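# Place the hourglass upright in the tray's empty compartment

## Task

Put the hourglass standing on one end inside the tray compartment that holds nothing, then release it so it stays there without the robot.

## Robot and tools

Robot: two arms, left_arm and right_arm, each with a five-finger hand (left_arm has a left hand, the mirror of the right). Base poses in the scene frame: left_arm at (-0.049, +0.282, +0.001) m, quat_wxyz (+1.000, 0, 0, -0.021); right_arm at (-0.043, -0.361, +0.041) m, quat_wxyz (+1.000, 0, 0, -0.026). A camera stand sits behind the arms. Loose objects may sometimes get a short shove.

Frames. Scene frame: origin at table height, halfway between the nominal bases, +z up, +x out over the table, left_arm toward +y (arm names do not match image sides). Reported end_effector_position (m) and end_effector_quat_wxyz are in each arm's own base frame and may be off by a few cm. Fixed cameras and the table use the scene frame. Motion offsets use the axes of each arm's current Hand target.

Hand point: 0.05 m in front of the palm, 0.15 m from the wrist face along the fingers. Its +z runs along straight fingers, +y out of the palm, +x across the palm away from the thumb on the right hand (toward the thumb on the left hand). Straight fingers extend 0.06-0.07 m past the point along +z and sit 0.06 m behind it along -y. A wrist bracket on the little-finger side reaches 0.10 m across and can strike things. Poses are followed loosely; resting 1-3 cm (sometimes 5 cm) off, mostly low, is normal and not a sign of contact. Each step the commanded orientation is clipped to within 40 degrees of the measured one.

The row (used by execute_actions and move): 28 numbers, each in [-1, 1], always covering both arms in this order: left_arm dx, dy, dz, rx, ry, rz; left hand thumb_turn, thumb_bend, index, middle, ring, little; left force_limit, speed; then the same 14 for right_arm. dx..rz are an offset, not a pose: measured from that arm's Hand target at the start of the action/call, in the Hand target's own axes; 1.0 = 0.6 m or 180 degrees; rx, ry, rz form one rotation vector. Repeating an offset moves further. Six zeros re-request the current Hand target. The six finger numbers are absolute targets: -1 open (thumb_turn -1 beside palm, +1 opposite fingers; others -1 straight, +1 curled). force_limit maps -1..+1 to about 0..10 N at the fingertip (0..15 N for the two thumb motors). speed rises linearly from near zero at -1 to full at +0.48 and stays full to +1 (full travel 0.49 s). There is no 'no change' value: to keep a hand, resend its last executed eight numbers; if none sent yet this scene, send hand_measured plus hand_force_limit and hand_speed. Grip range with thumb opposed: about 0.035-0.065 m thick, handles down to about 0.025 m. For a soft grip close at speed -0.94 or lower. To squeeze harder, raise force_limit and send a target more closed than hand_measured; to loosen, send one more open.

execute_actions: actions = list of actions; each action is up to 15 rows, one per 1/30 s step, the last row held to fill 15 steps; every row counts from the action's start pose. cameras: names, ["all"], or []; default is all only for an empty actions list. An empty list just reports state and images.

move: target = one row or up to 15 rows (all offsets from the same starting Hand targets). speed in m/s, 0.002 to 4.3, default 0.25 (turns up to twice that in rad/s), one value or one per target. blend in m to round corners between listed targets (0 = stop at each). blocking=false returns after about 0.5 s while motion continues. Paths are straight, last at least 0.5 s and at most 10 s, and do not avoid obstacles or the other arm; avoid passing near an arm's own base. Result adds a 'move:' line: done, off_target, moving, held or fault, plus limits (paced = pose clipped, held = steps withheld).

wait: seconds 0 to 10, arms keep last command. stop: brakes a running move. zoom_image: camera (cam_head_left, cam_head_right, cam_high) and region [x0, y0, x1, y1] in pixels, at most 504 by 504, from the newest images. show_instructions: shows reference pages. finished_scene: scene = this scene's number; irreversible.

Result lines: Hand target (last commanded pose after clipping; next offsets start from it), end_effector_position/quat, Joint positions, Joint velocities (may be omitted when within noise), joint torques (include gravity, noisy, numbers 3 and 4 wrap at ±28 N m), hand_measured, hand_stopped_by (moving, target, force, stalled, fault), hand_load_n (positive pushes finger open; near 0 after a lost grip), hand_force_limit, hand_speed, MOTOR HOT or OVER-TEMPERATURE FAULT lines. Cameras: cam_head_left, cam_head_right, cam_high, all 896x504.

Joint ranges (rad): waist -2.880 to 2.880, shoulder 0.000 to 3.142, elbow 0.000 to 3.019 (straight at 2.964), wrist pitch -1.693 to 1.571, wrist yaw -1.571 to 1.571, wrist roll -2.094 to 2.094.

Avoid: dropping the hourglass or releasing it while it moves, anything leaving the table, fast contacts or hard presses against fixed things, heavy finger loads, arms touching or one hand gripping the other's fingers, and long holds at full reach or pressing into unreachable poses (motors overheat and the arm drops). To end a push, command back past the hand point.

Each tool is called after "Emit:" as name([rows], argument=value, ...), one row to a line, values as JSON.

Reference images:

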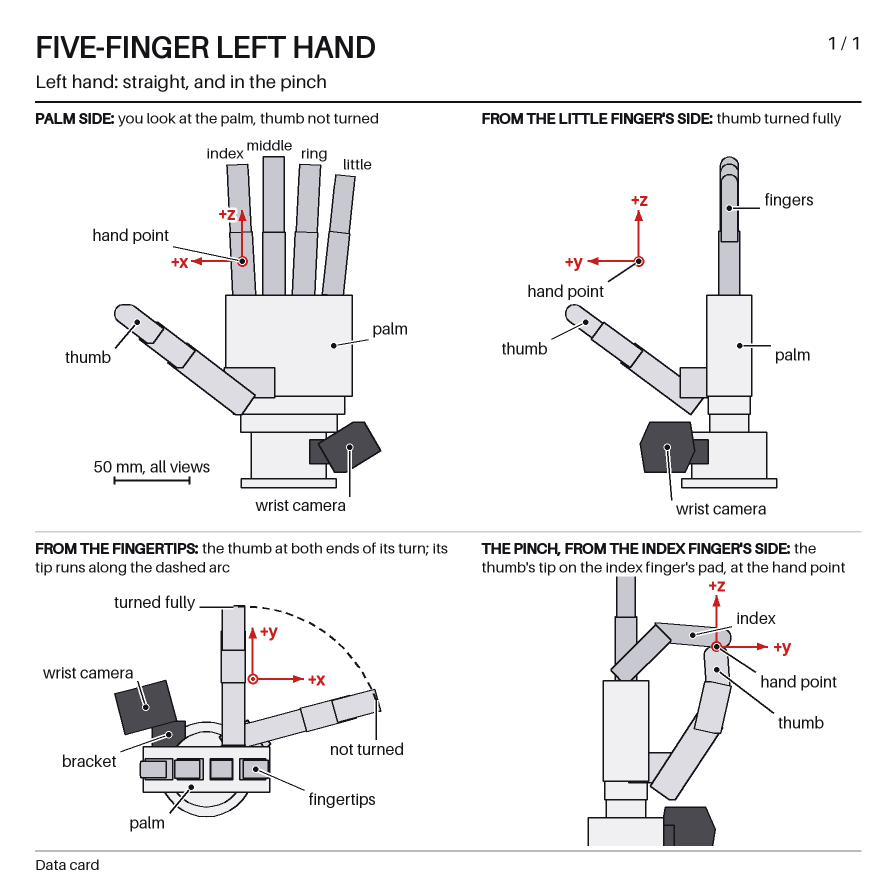

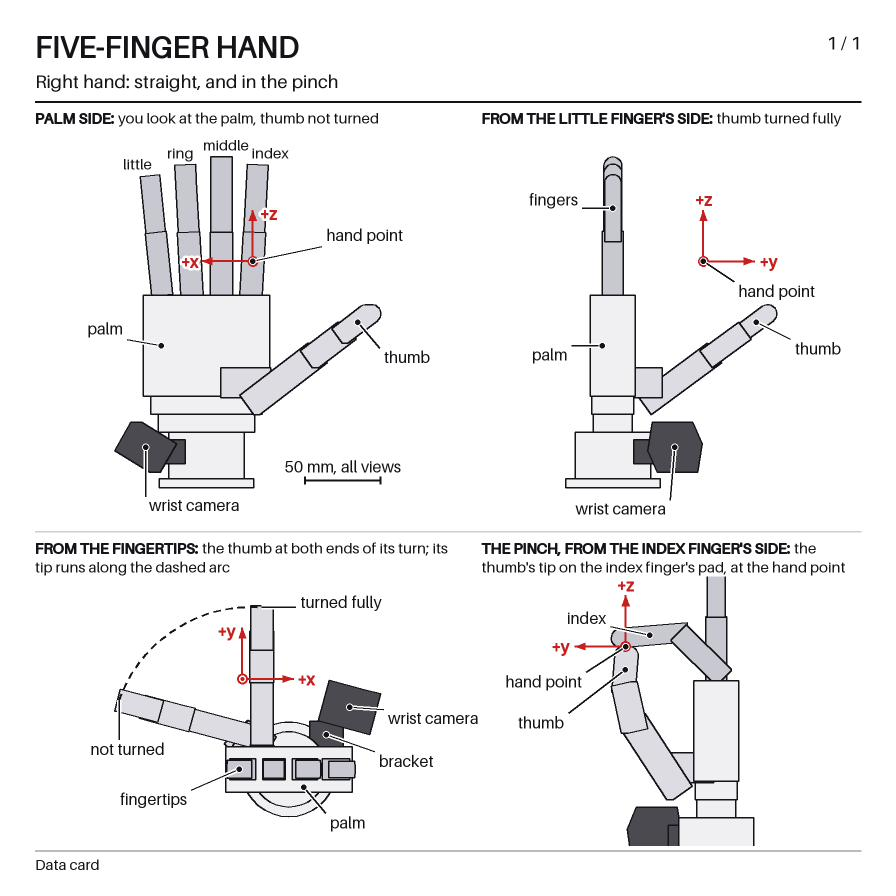

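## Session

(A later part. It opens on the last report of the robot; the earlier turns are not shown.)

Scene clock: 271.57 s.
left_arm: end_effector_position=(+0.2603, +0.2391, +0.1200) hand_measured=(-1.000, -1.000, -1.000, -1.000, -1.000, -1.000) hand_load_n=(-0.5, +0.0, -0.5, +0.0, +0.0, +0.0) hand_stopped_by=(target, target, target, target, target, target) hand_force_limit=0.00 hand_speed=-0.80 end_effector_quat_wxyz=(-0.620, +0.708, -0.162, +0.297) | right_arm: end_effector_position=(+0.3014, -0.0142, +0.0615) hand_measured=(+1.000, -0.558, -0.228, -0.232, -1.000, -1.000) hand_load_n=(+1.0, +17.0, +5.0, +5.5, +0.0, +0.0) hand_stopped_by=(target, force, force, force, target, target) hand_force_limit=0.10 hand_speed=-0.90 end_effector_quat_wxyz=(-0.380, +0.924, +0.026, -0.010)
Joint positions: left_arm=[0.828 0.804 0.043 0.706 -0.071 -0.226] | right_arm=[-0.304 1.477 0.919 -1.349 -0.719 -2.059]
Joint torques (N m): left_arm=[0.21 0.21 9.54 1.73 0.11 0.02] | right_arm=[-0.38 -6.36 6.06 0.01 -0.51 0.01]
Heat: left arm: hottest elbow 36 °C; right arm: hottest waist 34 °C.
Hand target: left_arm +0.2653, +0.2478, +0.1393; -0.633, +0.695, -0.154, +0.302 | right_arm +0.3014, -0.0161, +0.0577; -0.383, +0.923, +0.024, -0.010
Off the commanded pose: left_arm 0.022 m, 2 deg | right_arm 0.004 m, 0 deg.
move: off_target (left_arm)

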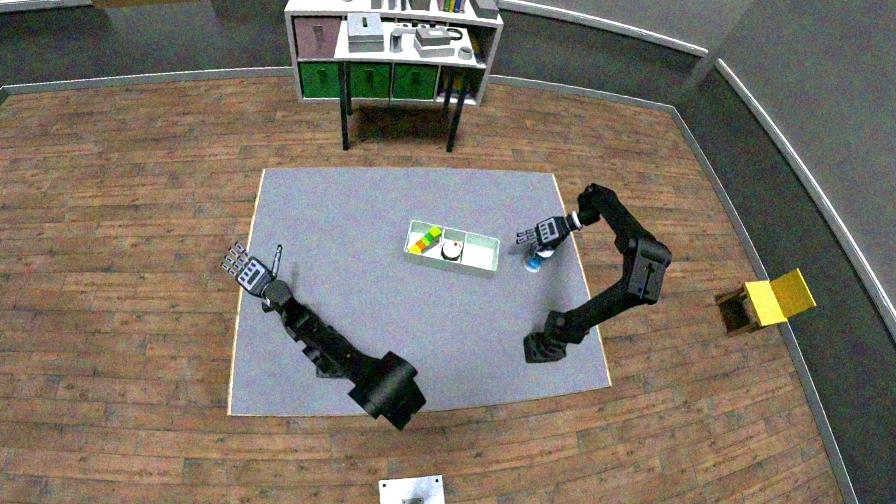

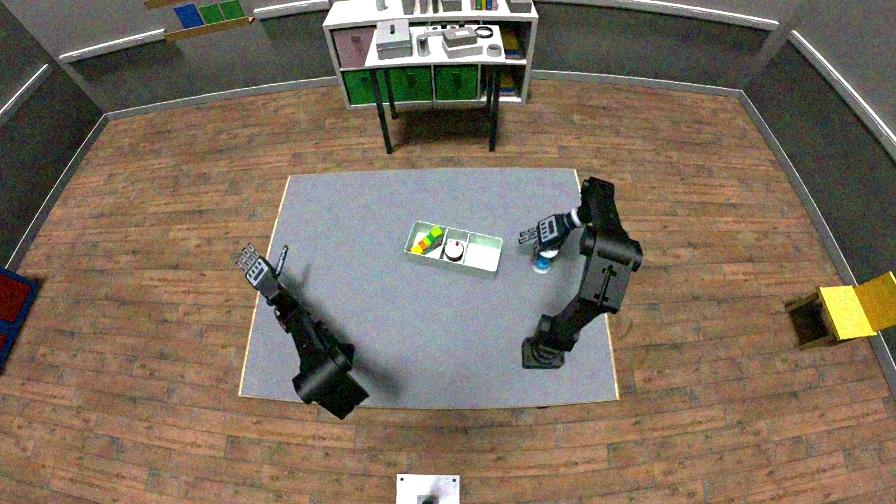

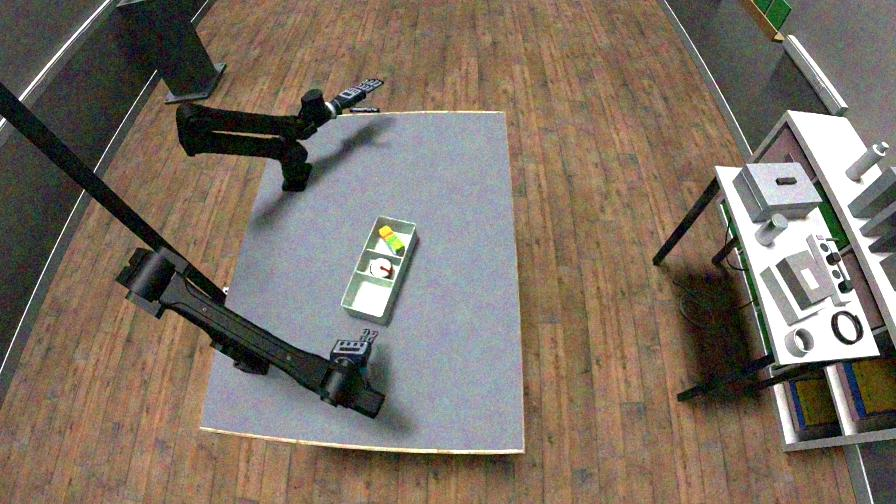

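Emit:
move(target=[0,0,0,0,0,0,-1,-1,-1,-1,-1,-1,0,-0.8,0,-0.06,-0.06,0,0,0,1,-0.2,0.1,0.1,-1,-1,0.1,-0.9], speed=0.06, cameras=["cam_head_right","cam_high","cam_head_left"])

Emit:
zoom_image(camera="cam_head_right", region=[510, 210, 570, 280])

Emit:
zoom_image(camera="cam_head_left", region=[500, 210, 570, 280])

Scene clock: 276.03 s.
left_arm: end_effector_position=(+0.2603, +0.2391, +0.1200) hand_measured=(-1.000, -1.000, -1.000, -1.000, -1.000, -1.000) hand_load_n=(-0.5, +0.0, +0.0, -0.5, +0.0, +0.0) hand_stopped_by=(target, target, target, target, target, target) hand_force_limit=0.00 hand_speed=-0.80 end_effector_quat_wxyz=(-0.620, +0.708, -0.162, +0.297) | right_arm: end_effector_position=(+0.2836, -0.0095, +0.0885) hand_measured=(+1.000, -0.558, -0.228, -0.232, -1.000, -1.000) hand_load_n=(+1.0, +17.5, +5.0, +6.0, +0.0, +0.0) hand_stopped_by=(target, force, force, force, target, target) hand_force_limit=0.10 hand_speed=-0.90 end_effector_quat_wxyz=(-0.389, +0.920, +0.018, -0.033)
Joint positions: left_arm=[0.828 0.804 0.043 0.706 -0.071 -0.226] | right_arm=[-0.307 1.433 0.938 -1.468 -0.719 -2.065]
Joint torques (N m): left_arm=[0.21 0.15 9.54 1.7 0.11 0.02] | right_arm=[-1.9 -7.82 10.74 -1.22 -0.41 0]
Heat: left arm: hottest elbow 36 °C; right arm: hottest waist 34 °C.
Hand target: left_arm +0.2653, +0.2478, +0.1393; -0.633, +0.695, -0.154, +0.302 | right_arm +0.3014, -0.0162, +0.1086; -0.383, +0.923, +0.024, -0.010
Off the commanded pose: left_arm 0.022 m, 2 deg | right_arm 0.028 m, 3 deg.
move: off_target (left_arm, right_arm)

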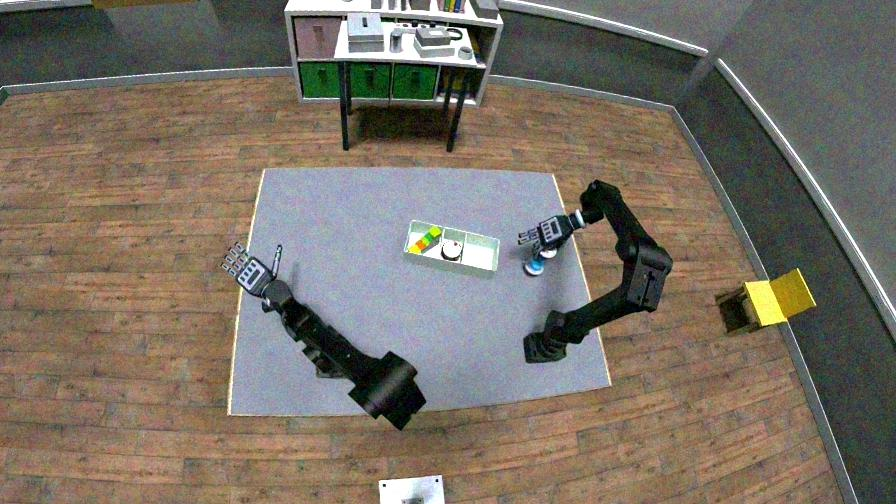

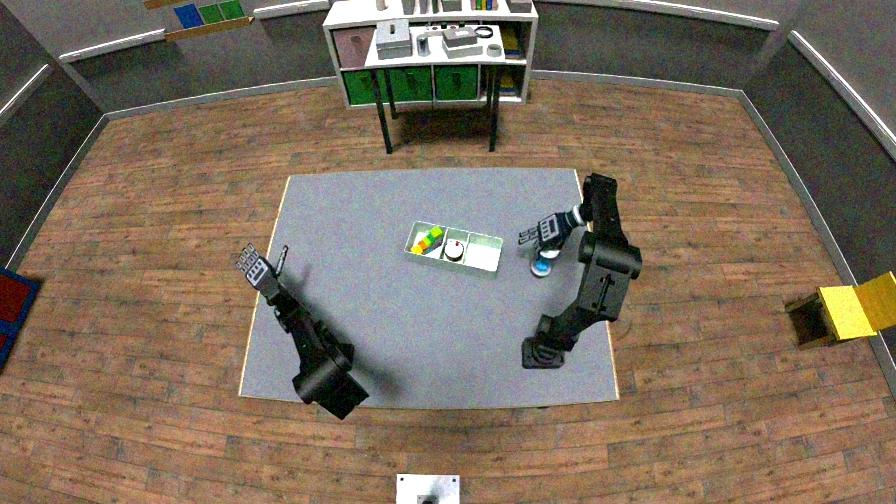

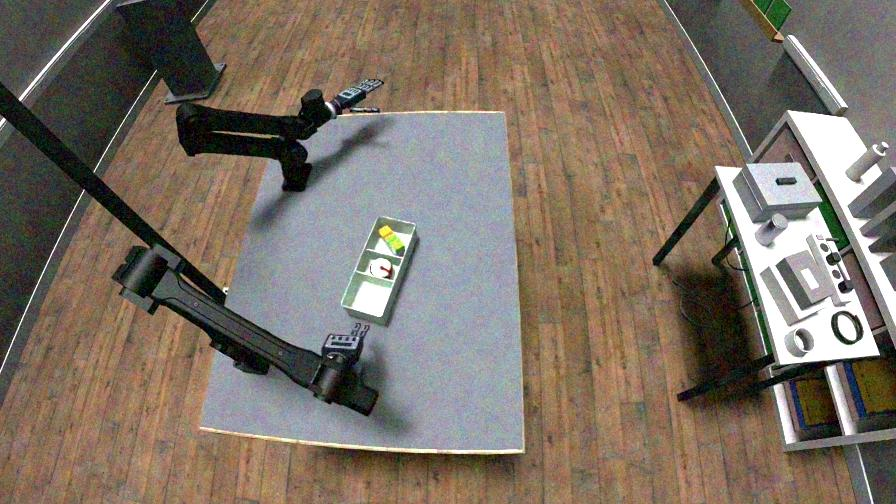

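Scaled by 7.200.

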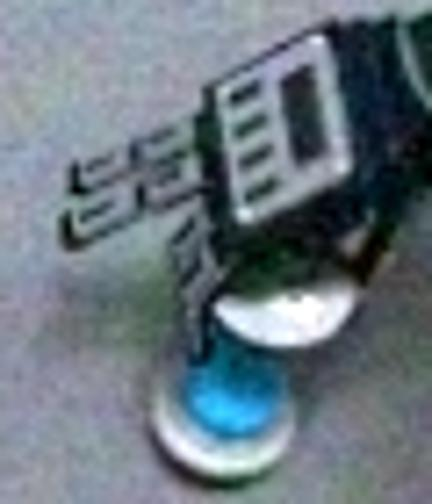

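Scaled by 7.200.

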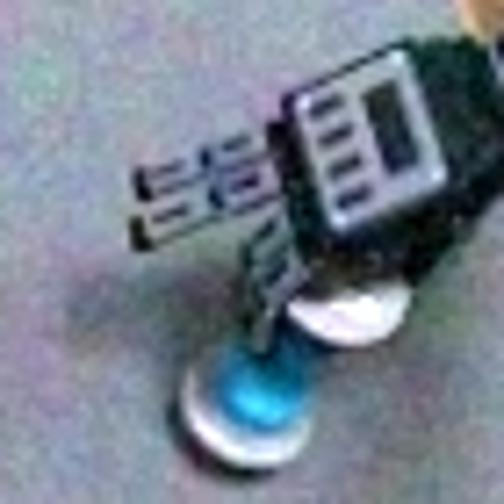

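Emit:
move([
  [0,0,0,0,0,0,-1,-1,-1,-1,-1,-1,0,-0.8,0,-0.0825,-0.0825,0,0,0,1,-0.2,0.1,0.1,-1,-1,0.1,-0.9],
  [0,0,0,0,0,0,-1,-1,-1,-1,-1,-1,0,-0.8,0.0447,-0.3238,0.1588,0,0,0,1,-0.2,0.1,0.1,-1,-1,0.1,-0.9],
], speed=0.12, blend=0.02, cameras=["cam_head_right","cam_high","cam_head_left"])

Emit:
zoom_image(camera="cam_head_right", region=[420, 180, 540, 290])

Emit:
zoom_image(camera="cam_head_left", region=[420, 180, 540, 290])

Emit:
zoom_image(camera="cam_high", region=[300, 240, 420, 360])

Scene clock: 286.63 s.
left_arm: end_effector_position=(+0.2603, +0.2391, +0.1200) hand_measured=(-1.000, -1.000, -1.000, -1.000, -1.000, -1.000) hand_load_n=(-0.5, +0.0, +0.0, +0.0, +0.0, +0.0) hand_stopped_by=(target, target, target, target, target, target) hand_force_limit=0.00 hand_speed=-0.80 end_effector_quat_wxyz=(-0.620, +0.708, -0.162, +0.297) | right_arm: end_effector_position=(+0.3127, +0.1825, +0.1689) hand_measured=(+1.000, -0.558, -0.228, -0.232, -1.000, -1.000) hand_load_n=(+1.0, +17.5, +4.5, +5.5, +0.0, +0.0) hand_stopped_by=(target, force, force, force, target, target) hand_force_limit=0.10 hand_speed=-0.90 end_effector_quat_wxyz=(-0.377, +0.926, +0.017, -0.024)
Joint positions: left_arm=[0.828 0.804 0.043 0.706 -0.071 -0.226] | right_arm=[0.255 1.29 1.048 -1.161 -0.761 -1.286]
Joint torques (N m): left_arm=[0.21 0.21 9.55 1.73 0.11 0.01] | right_arm=[-0.03 -7.12 9.26 0.9 -0.52 0.18]
Heat: left arm: hottest elbow 36 °C; right arm: hottest elbow 35 °C.
Hand target: left_arm +0.2653, +0.2478, +0.1393; -0.633, +0.695, -0.154, +0.302 | right_arm +0.3176, +0.1896, +0.1788; -0.383, +0.923, +0.024, -0.010
Off the commanded pose: left_arm 0.022 m, 2 deg | right_arm 0.013 m, 2 deg.
move: off_target (left_arm, right_arm)

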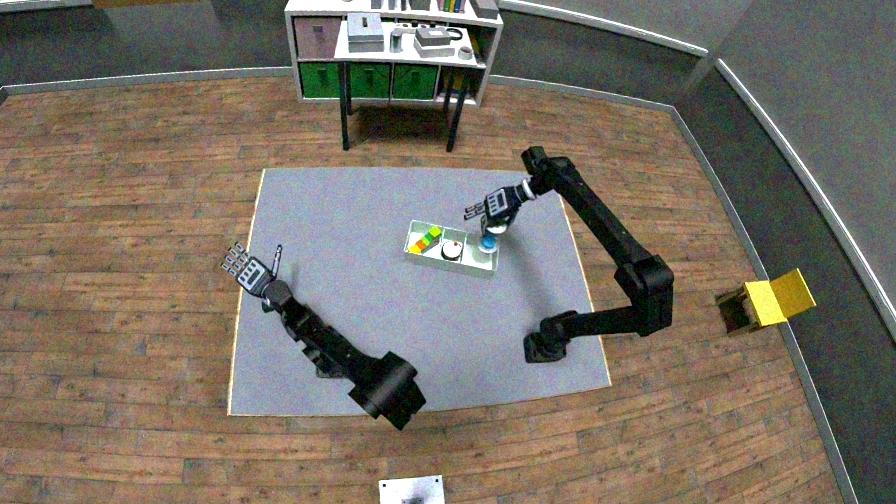

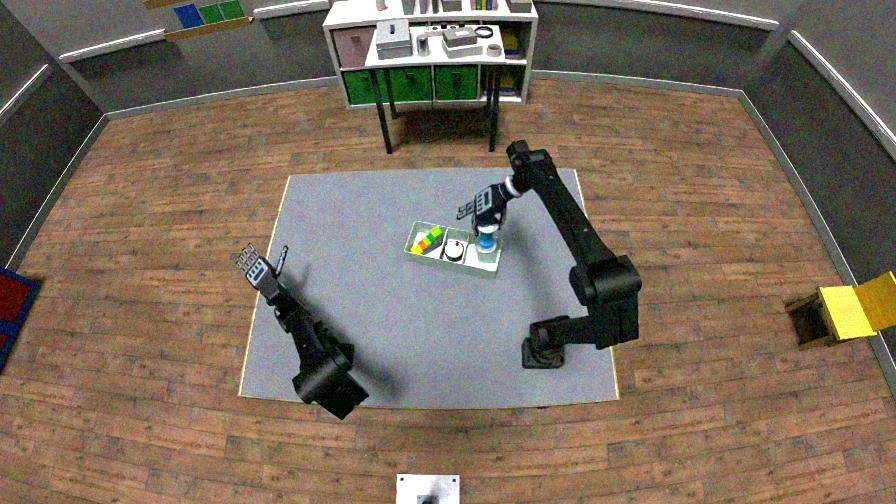

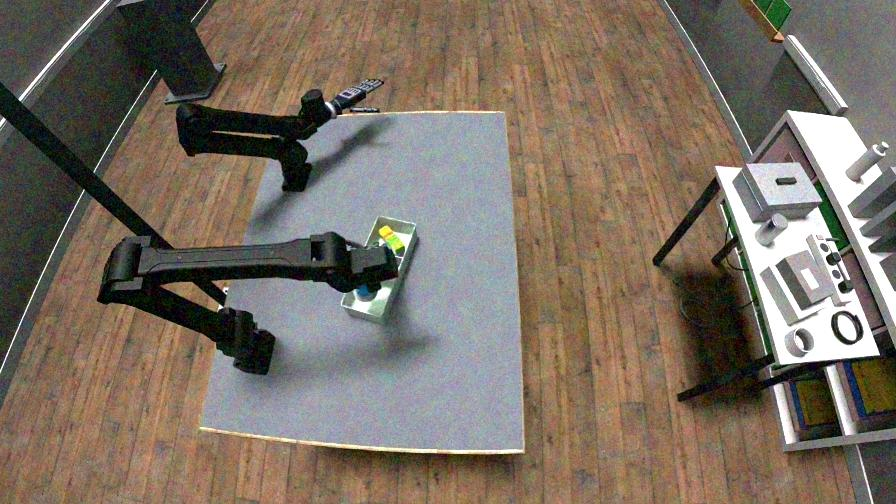

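Scaled by 4.200.

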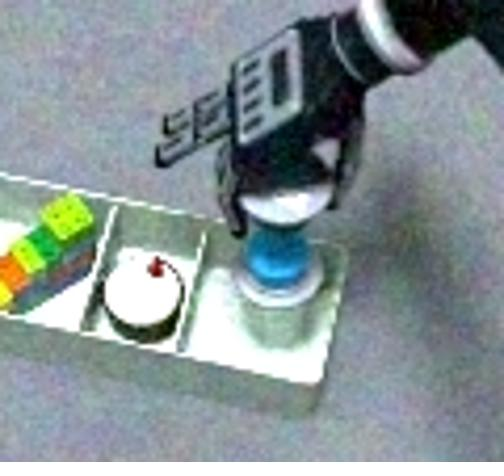

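Scaled by 4.200.

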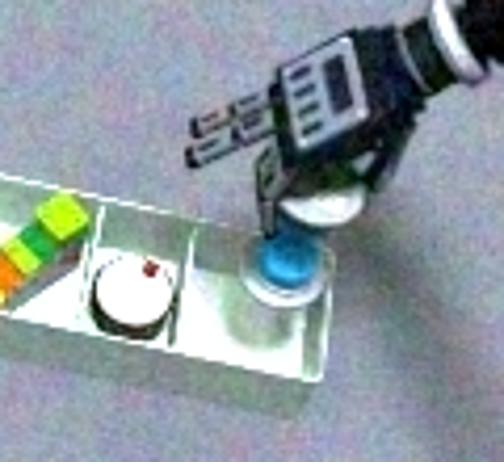

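Scaled by 4.200.

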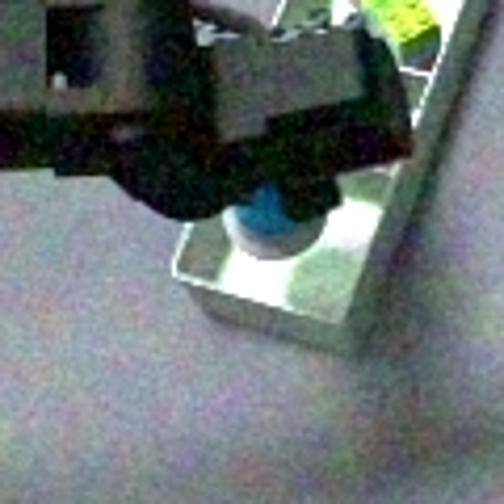

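Emit:
move(target=[0,0,0,0,0,0,-1,-1,-1,-1,-1,-1,0,-0.8,0,0.088,0.088,0,0,0,1,-0.2,0.1,0.1,-1,-1,0.1,-0.9], speed=0.1, cameras=["cam_head_right","cam_high","cam_head_left"])

Emit:
zoom_image(camera="cam_head_right", region=[420, 190, 520, 290])

Emit:
zoom_image(camera="cam_head_left", region=[420, 190, 520, 290])

Emit:
zoom_image(camera="cam_high", region=[320, 260, 420, 360])

Scene clock: 294.40 s.
left_arm: end_effector_position=(+0.2603, +0.2391, +0.1200) hand_measured=(-1.000, -1.000, -1.000, -1.000, -1.000, -1.000) hand_load_n=(+0.0, -0.5, +0.0, +0.0, +0.0, +0.0) hand_stopped_by=(target, target, target, target, target, target) hand_force_limit=0.00 hand_speed=-0.80 end_effector_quat_wxyz=(-0.620, +0.708, -0.162, +0.297) | right_arm: end_effector_position=(+0.3164, +0.1832, +0.1029) hand_measured=(+1.000, -0.558, -0.228, -0.232, -1.000, -1.000) hand_load_n=(+1.0, +17.0, +5.0, +5.5, +0.0, +0.0) hand_stopped_by=(target, force, force, force, target, target) hand_force_limit=0.10 hand_speed=-0.90 end_effector_quat_wxyz=(-0.379, +0.925, +0.022, -0.012)
Joint positions: left_arm=[0.828 0.804 0.043 0.706 -0.071 -0.226] | right_arm=[0.255 1.344 0.915 -0.948 -0.759 -1.286]
Joint torques (N m): left_arm=[0.26 0.21 9.55 1.7 0.11 0.01] | right_arm=[-0.56 -6.24 7.95 1.18 -0.5 0.12]
Heat: left arm: hottest elbow 36 °C; right arm: hottest elbow 35 °C.
Hand target: left_arm +0.2653, +0.2478, +0.1393; -0.633, +0.695, -0.154, +0.302 | right_arm +0.3176, +0.1897, +0.1041; -0.383, +0.923, +0.024, -0.010
Off the commanded pose: left_arm 0.022 m, 2 deg | right_arm 0.007 m, 1 deg.
move: off_target (left_arm)

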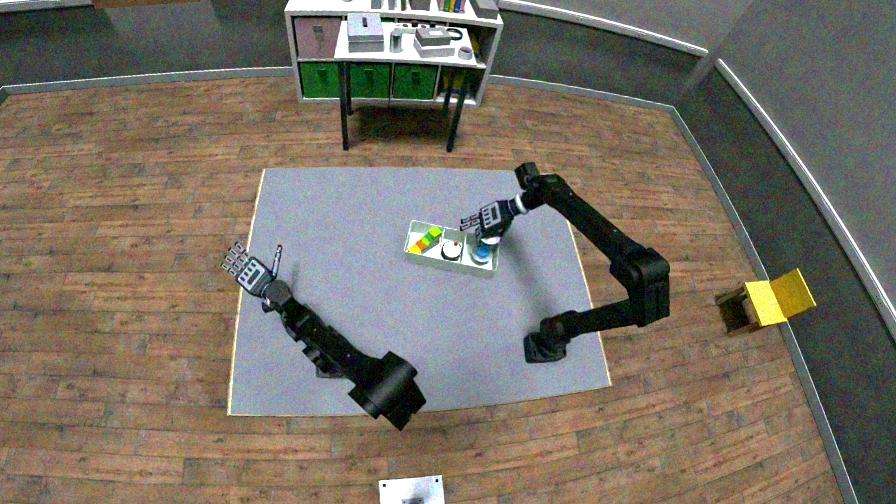

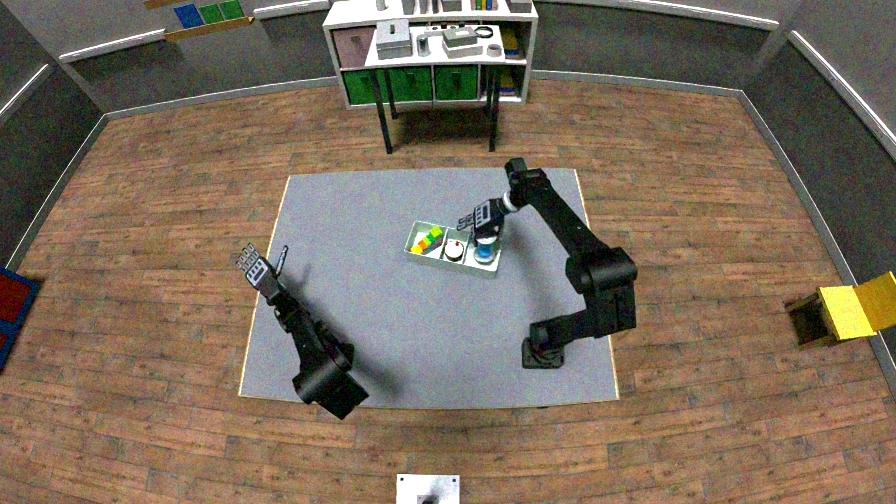

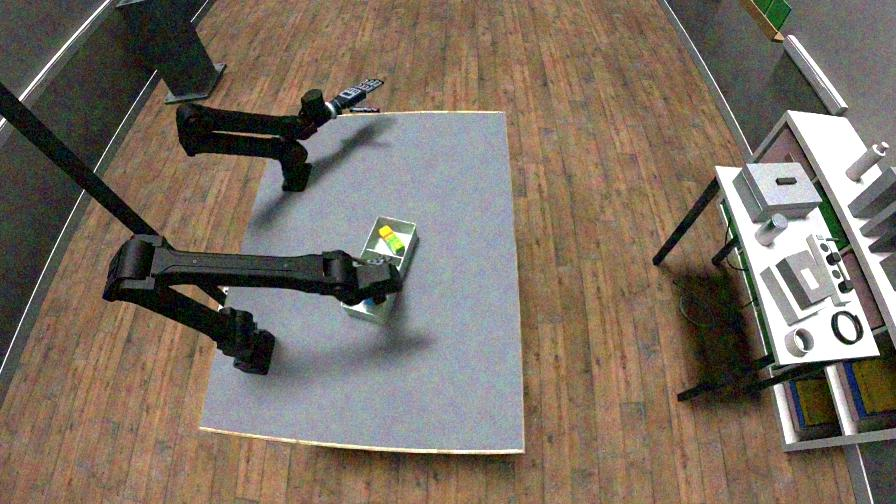

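Scaled by 5.040.

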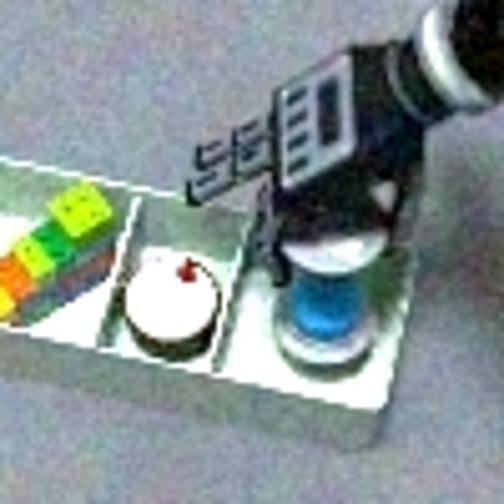

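Scaled by 5.040.

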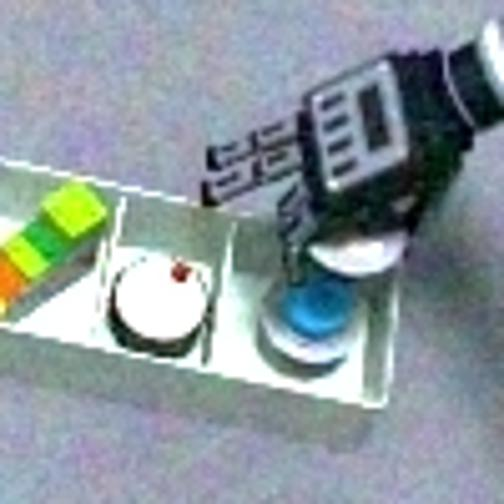

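Scaled by 5.040.

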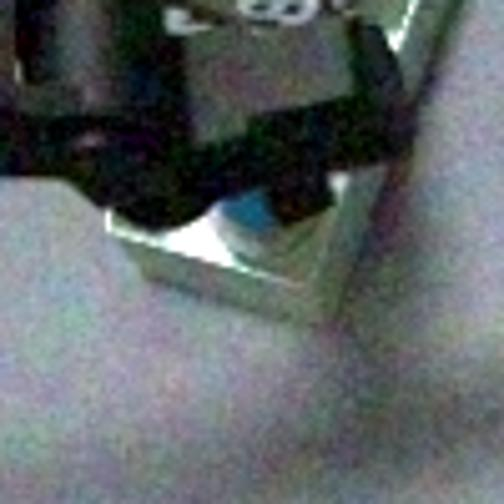

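Emit:
move(target=[0,0,0,0,0,0,-1,-1,-1,-1,-1,-1,0,-0.8,0,0.0236,0.0236,0,0,0,1,-0.2,0.1,0.1,-1,-1,0.1,-0.9], speed=0.03, cameras=["cam_head_right","cam_head_left"])

Emit:
zoom_image(camera="cam_head_right", region=[450, 200, 520, 290])

Emit:
zoom_image(camera="cam_head_left", region=[450, 200, 520, 290])

Scene clock: 298.97 s.
left_arm: end_effector_position=(+0.2603, +0.2391, +0.1200) hand_measured=(-1.000, -1.000, -1.000, -1.000, -1.000, -1.000) hand_load_n=(+0.0, +0.0, +0.0, +0.0, +0.0, +0.0) hand_stopped_by=(target, target, target, target, target, target) hand_force_limit=0.00 hand_speed=-0.80 end_effector_quat_wxyz=(-0.620, +0.708, -0.162, +0.297) | right_arm: end_effector_position=(+0.3170, +0.1828, +0.0843) hand_measured=(+1.000, -0.558, -0.228, -0.232, -1.000, -1.000) hand_load_n=(+1.0, +17.5, +5.0, +5.5, +0.0, +0.0) hand_stopped_by=(target, force, force, force, target, target) hand_force_limit=0.10 hand_speed=-0.90 end_effector_quat_wxyz=(-0.380, +0.925, +0.022, -0.010)
Joint positions: left_arm=[0.828 0.804 0.043 0.706 -0.071 -0.226] | right_arm=[0.253 1.367 0.883 -0.89 -0.759 -1.286]
Joint torques (N m): left_arm=[0.26 0.21 9.55 1.7 0.11 0.01] | right_arm=[0.21 -6.48 7.57 1.11 -0.54 0.18]
Heat: left arm: hottest elbow 36 °C; right arm: hottest elbow 35 °C.
Hand target: left_arm +0.2653, +0.2478, +0.1393; -0.633, +0.695, -0.154, +0.302 | right_arm +0.3176, +0.1897, +0.0841; -0.383, +0.923, +0.024, -0.010
Off the commanded pose: left_arm 0.022 m, 2 deg | right_arm 0.007 m, 0 deg.
move: off_target (left_arm)
Images, in order (width x height): cam_head_left 896x504, cam_head_right 896x504.

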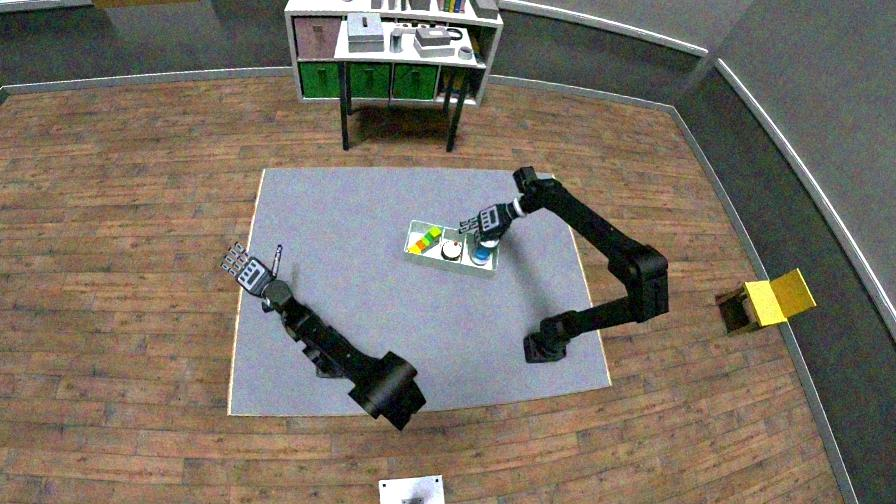

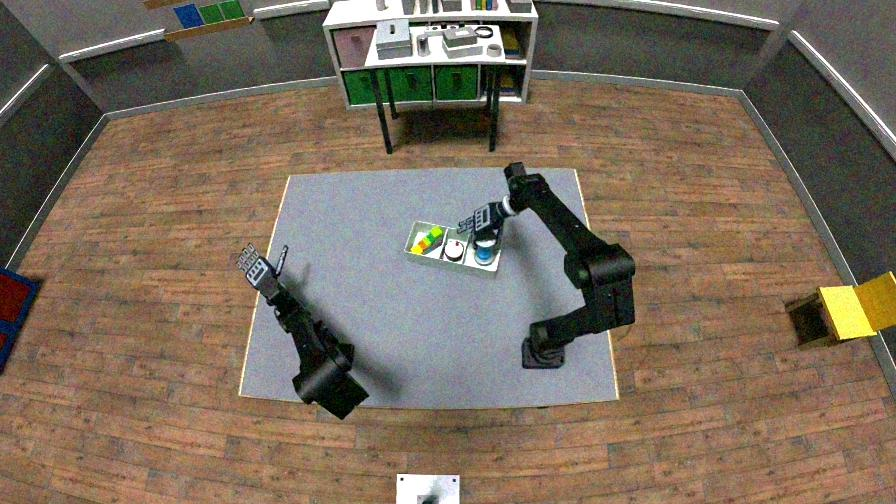

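Scaled by 5.600.

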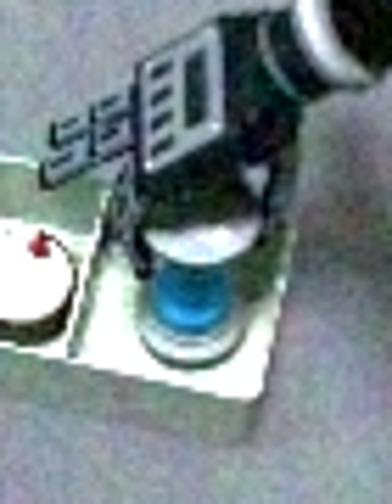

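Scaled by 5.600.

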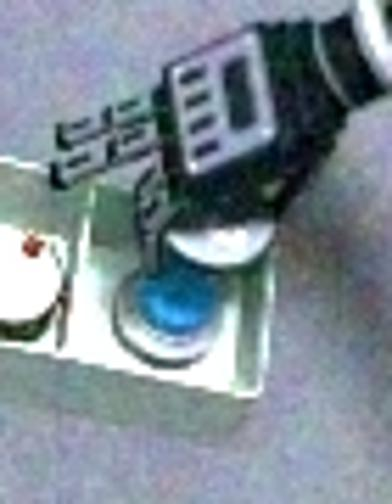

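Emit:
move(target=[0,0,0,0,0,0,-1,-1,-1,-1,-1,-1,0,-0.8,0,0.0118,0.0118,0,0,0,1,-0.2,0.1,0.1,-1,-1,0.1,-0.9], speed=0.03)

Emit:
move(target=[0,0,0,0,0,0,-1,-1,-1,-1,-1,-1,0,-0.8,0,0.0094,0.0094,0,0,0,1,-0.2,0.1,0.1,-1,-1,0.1,-0.9], speed=0.03, cameras=["cam_head_right","cam_head_left"])

Emit:
zoom_image(camera="cam_head_right", region=[450, 200, 520, 290])

Emit:
zoom_image(camera="cam_head_left", region=[450, 200, 520, 290])

Scene clock: 303.93 s.
left_arm: end_effector_position=(+0.2603, +0.2391, +0.1200) hand_measured=(-1.000, -1.000, -1.000, -1.000, -1.000, -1.000) hand_load_n=(-0.5, +0.0, +0.0, +0.0, +0.0, +0.0) hand_stopped_by=(target, target, target, target, target, target) hand_force_limit=0.00 hand_speed=-0.80 end_effector_quat_wxyz=(-0.620, +0.708, -0.162, +0.297) | right_arm: end_effector_position=(+0.3171, +0.1829, +0.0741) hand_measured=(+1.000, -0.558, -0.228, -0.232, -1.000, -1.000) hand_load_n=(+1.0, +17.0, +4.5, +5.5, +0.0, +0.0) hand_stopped_by=(target, force, force, force, target, target) hand_force_limit=0.10 hand_speed=-0.90 end_effector_quat_wxyz=(-0.380, +0.925, +0.021, -0.010)
Joint positions: left_arm=[0.828 0.804 0.043 0.706 -0.071 -0.226] | right_arm=[0.253 1.382 0.867 -0.859 -0.759 -1.284]
Joint torques (N m): left_arm=[0.26 0.21 9.52 1.7 0.11 0.02] | right_arm=[0.67 -5.66 7.62 1.2 -0.5 0.19]
Heat: left arm: hottest elbow 36 °C; right arm: hottest elbow 35 °C.
Hand target: left_arm +0.2653, +0.2478, +0.1393; -0.633, +0.695, -0.154, +0.302 | right_arm +0.3176, +0.1897, +0.0741; -0.383, +0.923, +0.024, -0.010
Off the commanded pose: left_arm 0.022 m, 2 deg | right_arm 0.007 m, 1 deg.
move: off_target (left_arm)

Scene clock: 305.07 s.
left_arm: end_effector_position=(+0.2603, +0.2391, +0.1200) hand_measured=(-1.000, -1.000, -1.000, -1.000, -1.000, -1.000) hand_load_n=(+0.0, +0.0, +0.0, +0.0, +0.0, +0.0) hand_stopped_by=(target, target, target, target, target, target) hand_force_limit=0.00 hand_speed=-0.80 end_effector_quat_wxyz=(-0.620, +0.708, -0.162, +0.297) | right_arm: end_effector_position=(+0.3171, +0.1829, +0.0661) hand_measured=(+1.000, -0.558, -0.228, -0.232, -1.000, -1.000) hand_load_n=(+1.5, +17.0, +5.0, +6.0, +0.0, +0.0) hand_stopped_by=(target, force, force, force, target, target) hand_force_limit=0.10 hand_speed=-0.90 end_effector_quat_wxyz=(-0.380, +0.925, +0.021, -0.010)
Joint positions: left_arm=[0.828 0.804 0.043 0.706 -0.071 -0.226] | right_arm=[0.253 1.394 0.855 -0.835 -0.759 -1.284]
Joint torques (N m): left_arm=[0.26 0.21 9.54 1.72 0.11 0.02] | right_arm=[0.21 -6.42 7.34 1.29 -0.52 0.17]
Heat: left arm: hottest elbow 36 °C; right arm: hottest elbow 35 °C.
Hand target: left_arm +0.2653, +0.2478, +0.1393; -0.633, +0.695, -0.154, +0.302 | right_arm +0.3176, +0.1897, +0.0661; -0.383, +0.923, +0.024, -0.010
Off the commanded pose: left_arm 0.022 m, 2 deg | right_arm 0.007 m, 1 deg.
move: off_target (left_arm)
Images, in order (width x height): cam_head_left 896x504, cam_head_right 896x504.

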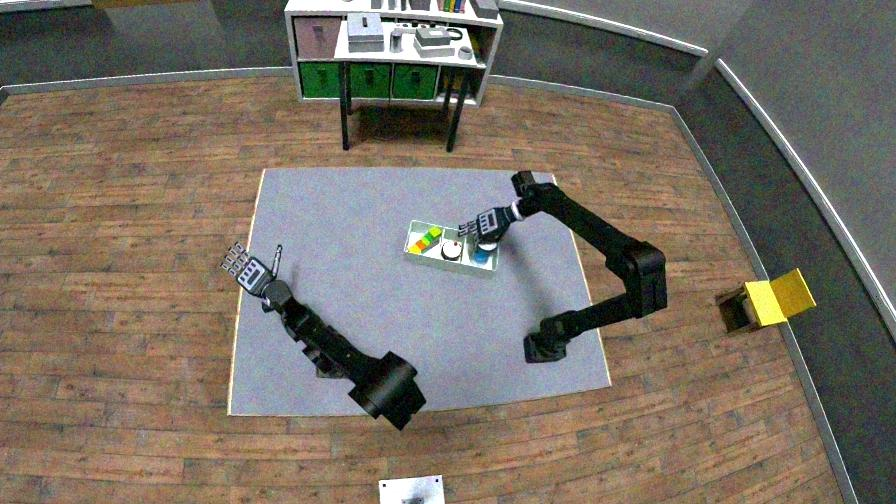

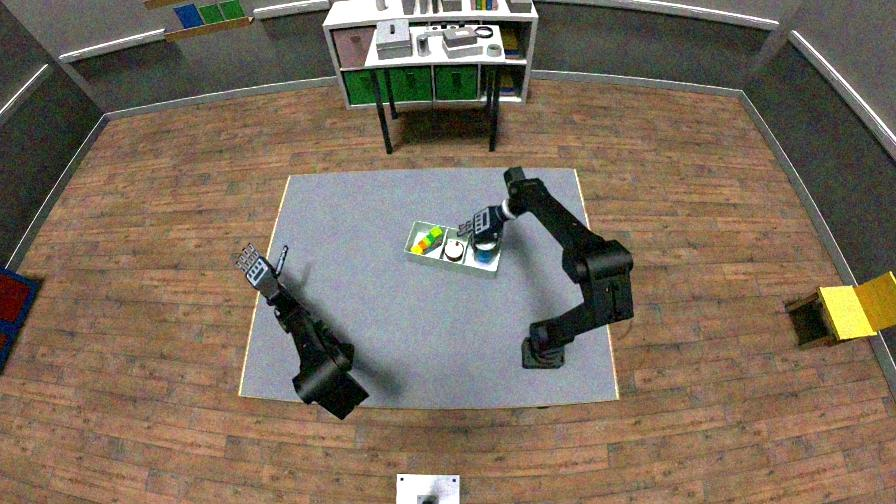

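Scaled by 5.600.

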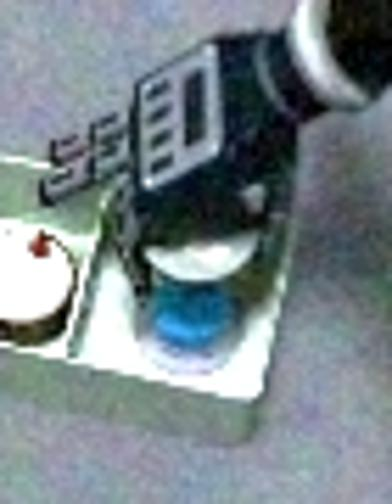

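Scaled by 5.600.

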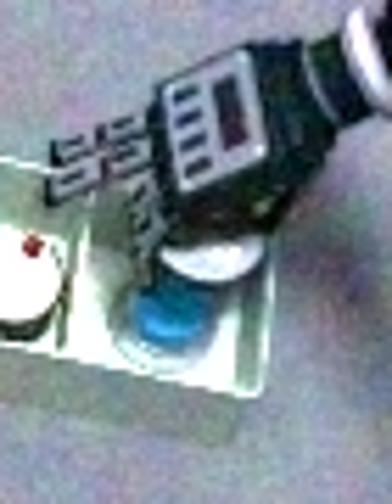

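Emit:
move(target=[0,0,0,0,0,0,-1,-1,-1,-1,-1,-1,0,-0.8,0.018,0,0,0,0,0,1,-0.2,0.1,0.1,-1,-1,0.1,-0.9], speed=0.04)

Emit:
move(target=[0,0,0,0,0,0,-1,-1,-1,-1,-1,-1,0,-0.8,0,0.0071,0.0071,0,0,0,1,-0.2,0.1,0.1,-1,-1,0.1,-0.9], speed=0.03, cameras=["cam_head_right","cam_head_left"])

Emit:
zoom_image(camera="cam_head_right", region=[450, 200, 520, 290])

Emit:
zoom_image(camera="cam_head_left", region=[450, 200, 520, 290])

Scene clock: 309.30 s.
left_arm: end_effector_position=(+0.2603, +0.2391, +0.1200) hand_measured=(-1.000, -1.000, -1.000, -1.000, -1.000, -1.000) hand_load_n=(+0.0, +0.0, +0.0, +0.0, +0.0, +0.0) hand_stopped_by=(target, target, target, target, target, target) hand_force_limit=0.00 hand_speed=-0.80 end_effector_quat_wxyz=(-0.620, +0.708, -0.162, +0.297) | right_arm: end_effector_position=(+0.3165, +0.1832, +0.0653) hand_measured=(+1.000, -0.558, -0.228, -0.232, -1.000, -1.000) hand_load_n=(+1.0, +17.0, +4.5, +5.0, +0.0, +0.0) hand_stopped_by=(target, force, force, force, target, target) hand_force_limit=0.10 hand_speed=-0.90 end_effector_quat_wxyz=(-0.380, +0.925, +0.018, -0.013)
Joint positions: left_arm=[0.828 0.804 0.043 0.706 -0.071 -0.226] | right_arm=[0.253 1.398 0.855 -0.835 -0.761 -1.278]
Joint torques (N m): left_arm=[0.26 0.21 9.54 1.7 0.11 0.01] | right_arm=[-0.44 -5.01 9.65 0.72 -0.52 0.09]
Heat: left arm: hottest elbow 36 °C; right arm: hottest waist 34 °C.
Hand target: left_arm +0.2653, +0.2478, +0.1393; -0.633, +0.695, -0.154, +0.302 | right_arm +0.3284, +0.1903, +0.0661; -0.383, +0.923, +0.024, -0.010
Off the commanded pose: left_arm 0.022 m, 2 deg | right_arm 0.014 m, 1 deg.
move: off_target (left_arm, right_arm)

Scene clock: 310.30 s.
left_arm: end_effector_position=(+0.2603, +0.2391, +0.1200) hand_measured=(-1.000, -1.000, -1.000, -1.000, -1.000, -1.000) hand_load_n=(-0.5, +0.0, +0.0, +0.0, +0.0, +0.0) hand_stopped_by=(target, target, target, target, target, target) hand_force_limit=0.00 hand_speed=-0.80 end_effector_quat_wxyz=(-0.620, +0.708, -0.162, +0.297) | right_arm: end_effector_position=(+0.3174, +0.1843, +0.0648) hand_measured=(+1.000, -0.558, -0.228, -0.232, -1.000, -1.000) hand_load_n=(+1.0, +17.0, +4.5, +5.5, +0.0, +0.0) hand_stopped_by=(target, force, force, force, target, target) hand_force_limit=0.10 hand_speed=-0.90 end_effector_quat_wxyz=(-0.382, +0.924, +0.018, -0.013)
Joint positions: left_arm=[0.828 0.804 0.043 0.706 -0.071 -0.226] | right_arm=[0.253 1.401 0.855 -0.829 -0.765 -1.277]
Joint torques (N m): left_arm=[0.15 0.26 9.54 1.72 0.11 0.02] | right_arm=[-0.15 -4.72 8.81 1.42 -0.38 0.08]
Heat: left arm: hottest elbow 36 °C; right arm: hottest waist 34 °C.
Hand target: left_arm +0.2653, +0.2478, +0.1393; -0.633, +0.695, -0.154, +0.302 | right_arm +0.3284, +0.1903, +0.0601; -0.383, +0.923, +0.024, -0.010
Off the commanded pose: left_arm 0.022 m, 2 deg | right_arm 0.013 m, 1 deg.
move: off_target (left_arm, right_arm)
Images, in order (width x height): cam_head_left 896x504, cam_head_right 896x504.

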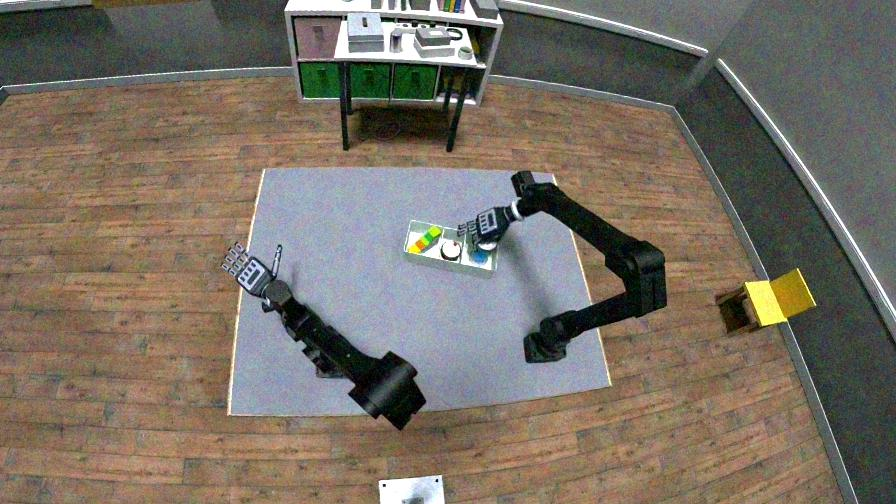

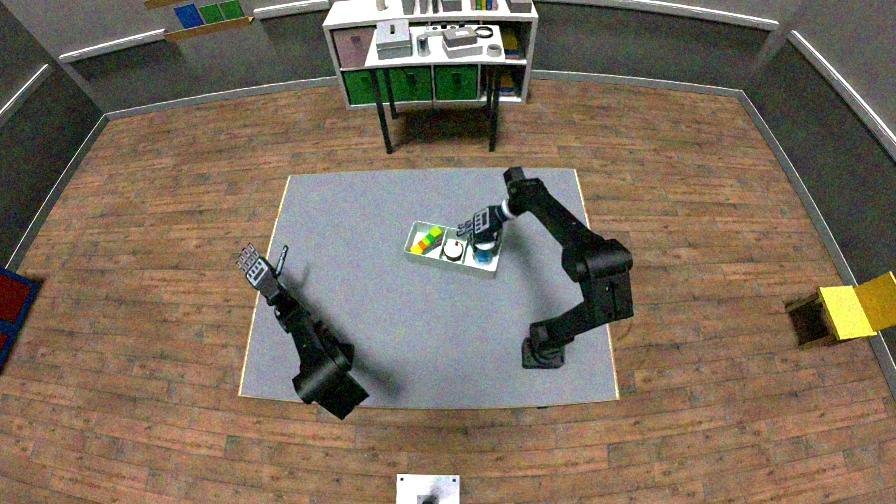

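Scaled by 5.600.

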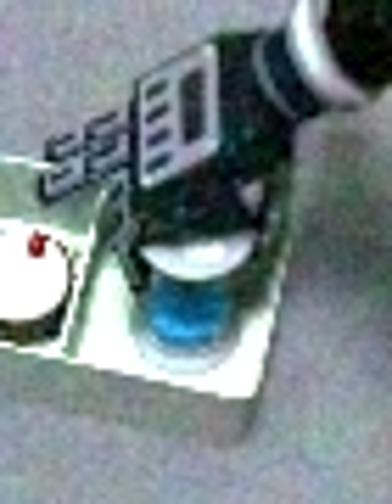

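Scaled by 5.600.

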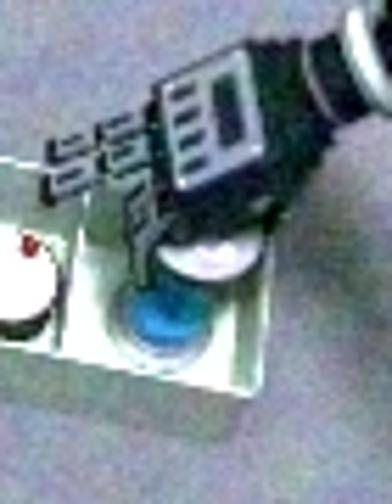

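Emit:
move(target=[0,0,0,0,0,0,-1,-1,-1,-1,-1,-1,0,-0.8,0,0,0,0,0,0,1,-0.62,-0.3,-0.3,-1,-1,0.1,-0.9], speed=0.03, cameras=["cam_head_right"])

Emit:
zoom_image(camera="cam_head_right", region=[450, 200, 520, 290])

Scene clock: 315.17 s.
left_arm: end_effector_position=(+0.2603, +0.2391, +0.1200) hand_measured=(-1.000, -1.000, -1.000, -1.000, -1.000, -1.000) hand_load_n=(-0.5, +0.0, +0.0, +0.0, +0.0, +0.0) hand_stopped_by=(target, target, target, target, target, target) hand_force_limit=0.00 hand_speed=-0.80 end_effector_quat_wxyz=(-0.620, +0.708, -0.162, +0.297) | right_arm: end_effector_position=(+0.3170, +0.1859, +0.0577) hand_measured=(+1.000, -0.620, -0.300, -0.300, -1.000, -1.000) hand_load_n=(+0.0, +0.5, +0.0, +0.0, +0.0, -0.5) hand_stopped_by=(target, target, target, target, target, target) hand_force_limit=0.10 hand_speed=-0.90 end_effector_quat_wxyz=(-0.381, +0.924, +0.017, -0.020)
Joint positions: left_arm=[0.828 0.804 0.043 0.706 -0.071 -0.226] | right_arm=[0.258 1.422 0.855 -0.821 -0.765 -1.277]
Joint torques (N m): left_arm=[0.32 0.26 9.57 1.73 0.11 0.01] | right_arm=[-0.15 -5.83 8.84 0.92 -0.37 0.03]
Heat: left arm: hottest elbow 37 °C; right arm: hottest waist 34 °C.
Hand target: left_arm +0.2653, +0.2478, +0.1393; -0.633, +0.695, -0.154, +0.302 | right_arm +0.3284, +0.1903, +0.0601; -0.383, +0.923, +0.024, -0.010
Off the commanded pose: left_arm 0.022 m, 2 deg | right_arm 0.012 m, 1 deg.
move: off_target (left_arm, right_arm)
Images, in order (width x height): cam_head_right 896x504.

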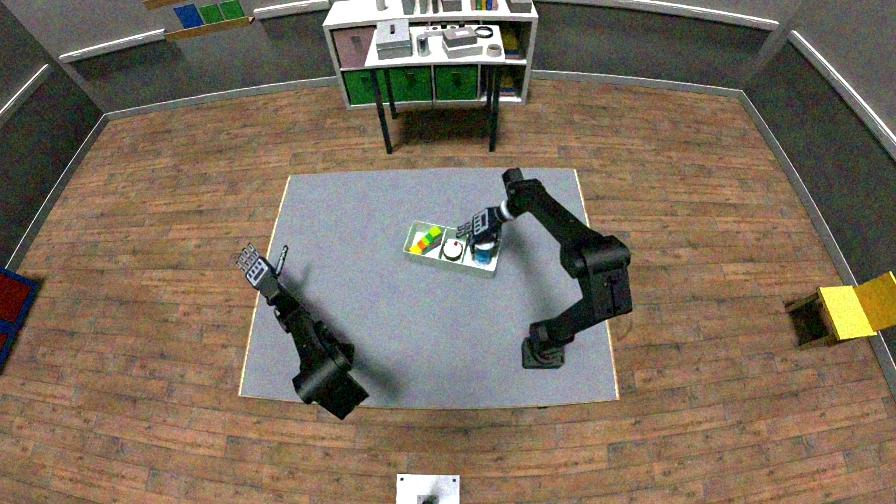

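Scaled by 5.600.

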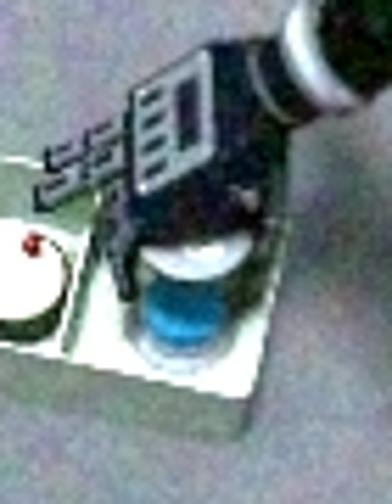

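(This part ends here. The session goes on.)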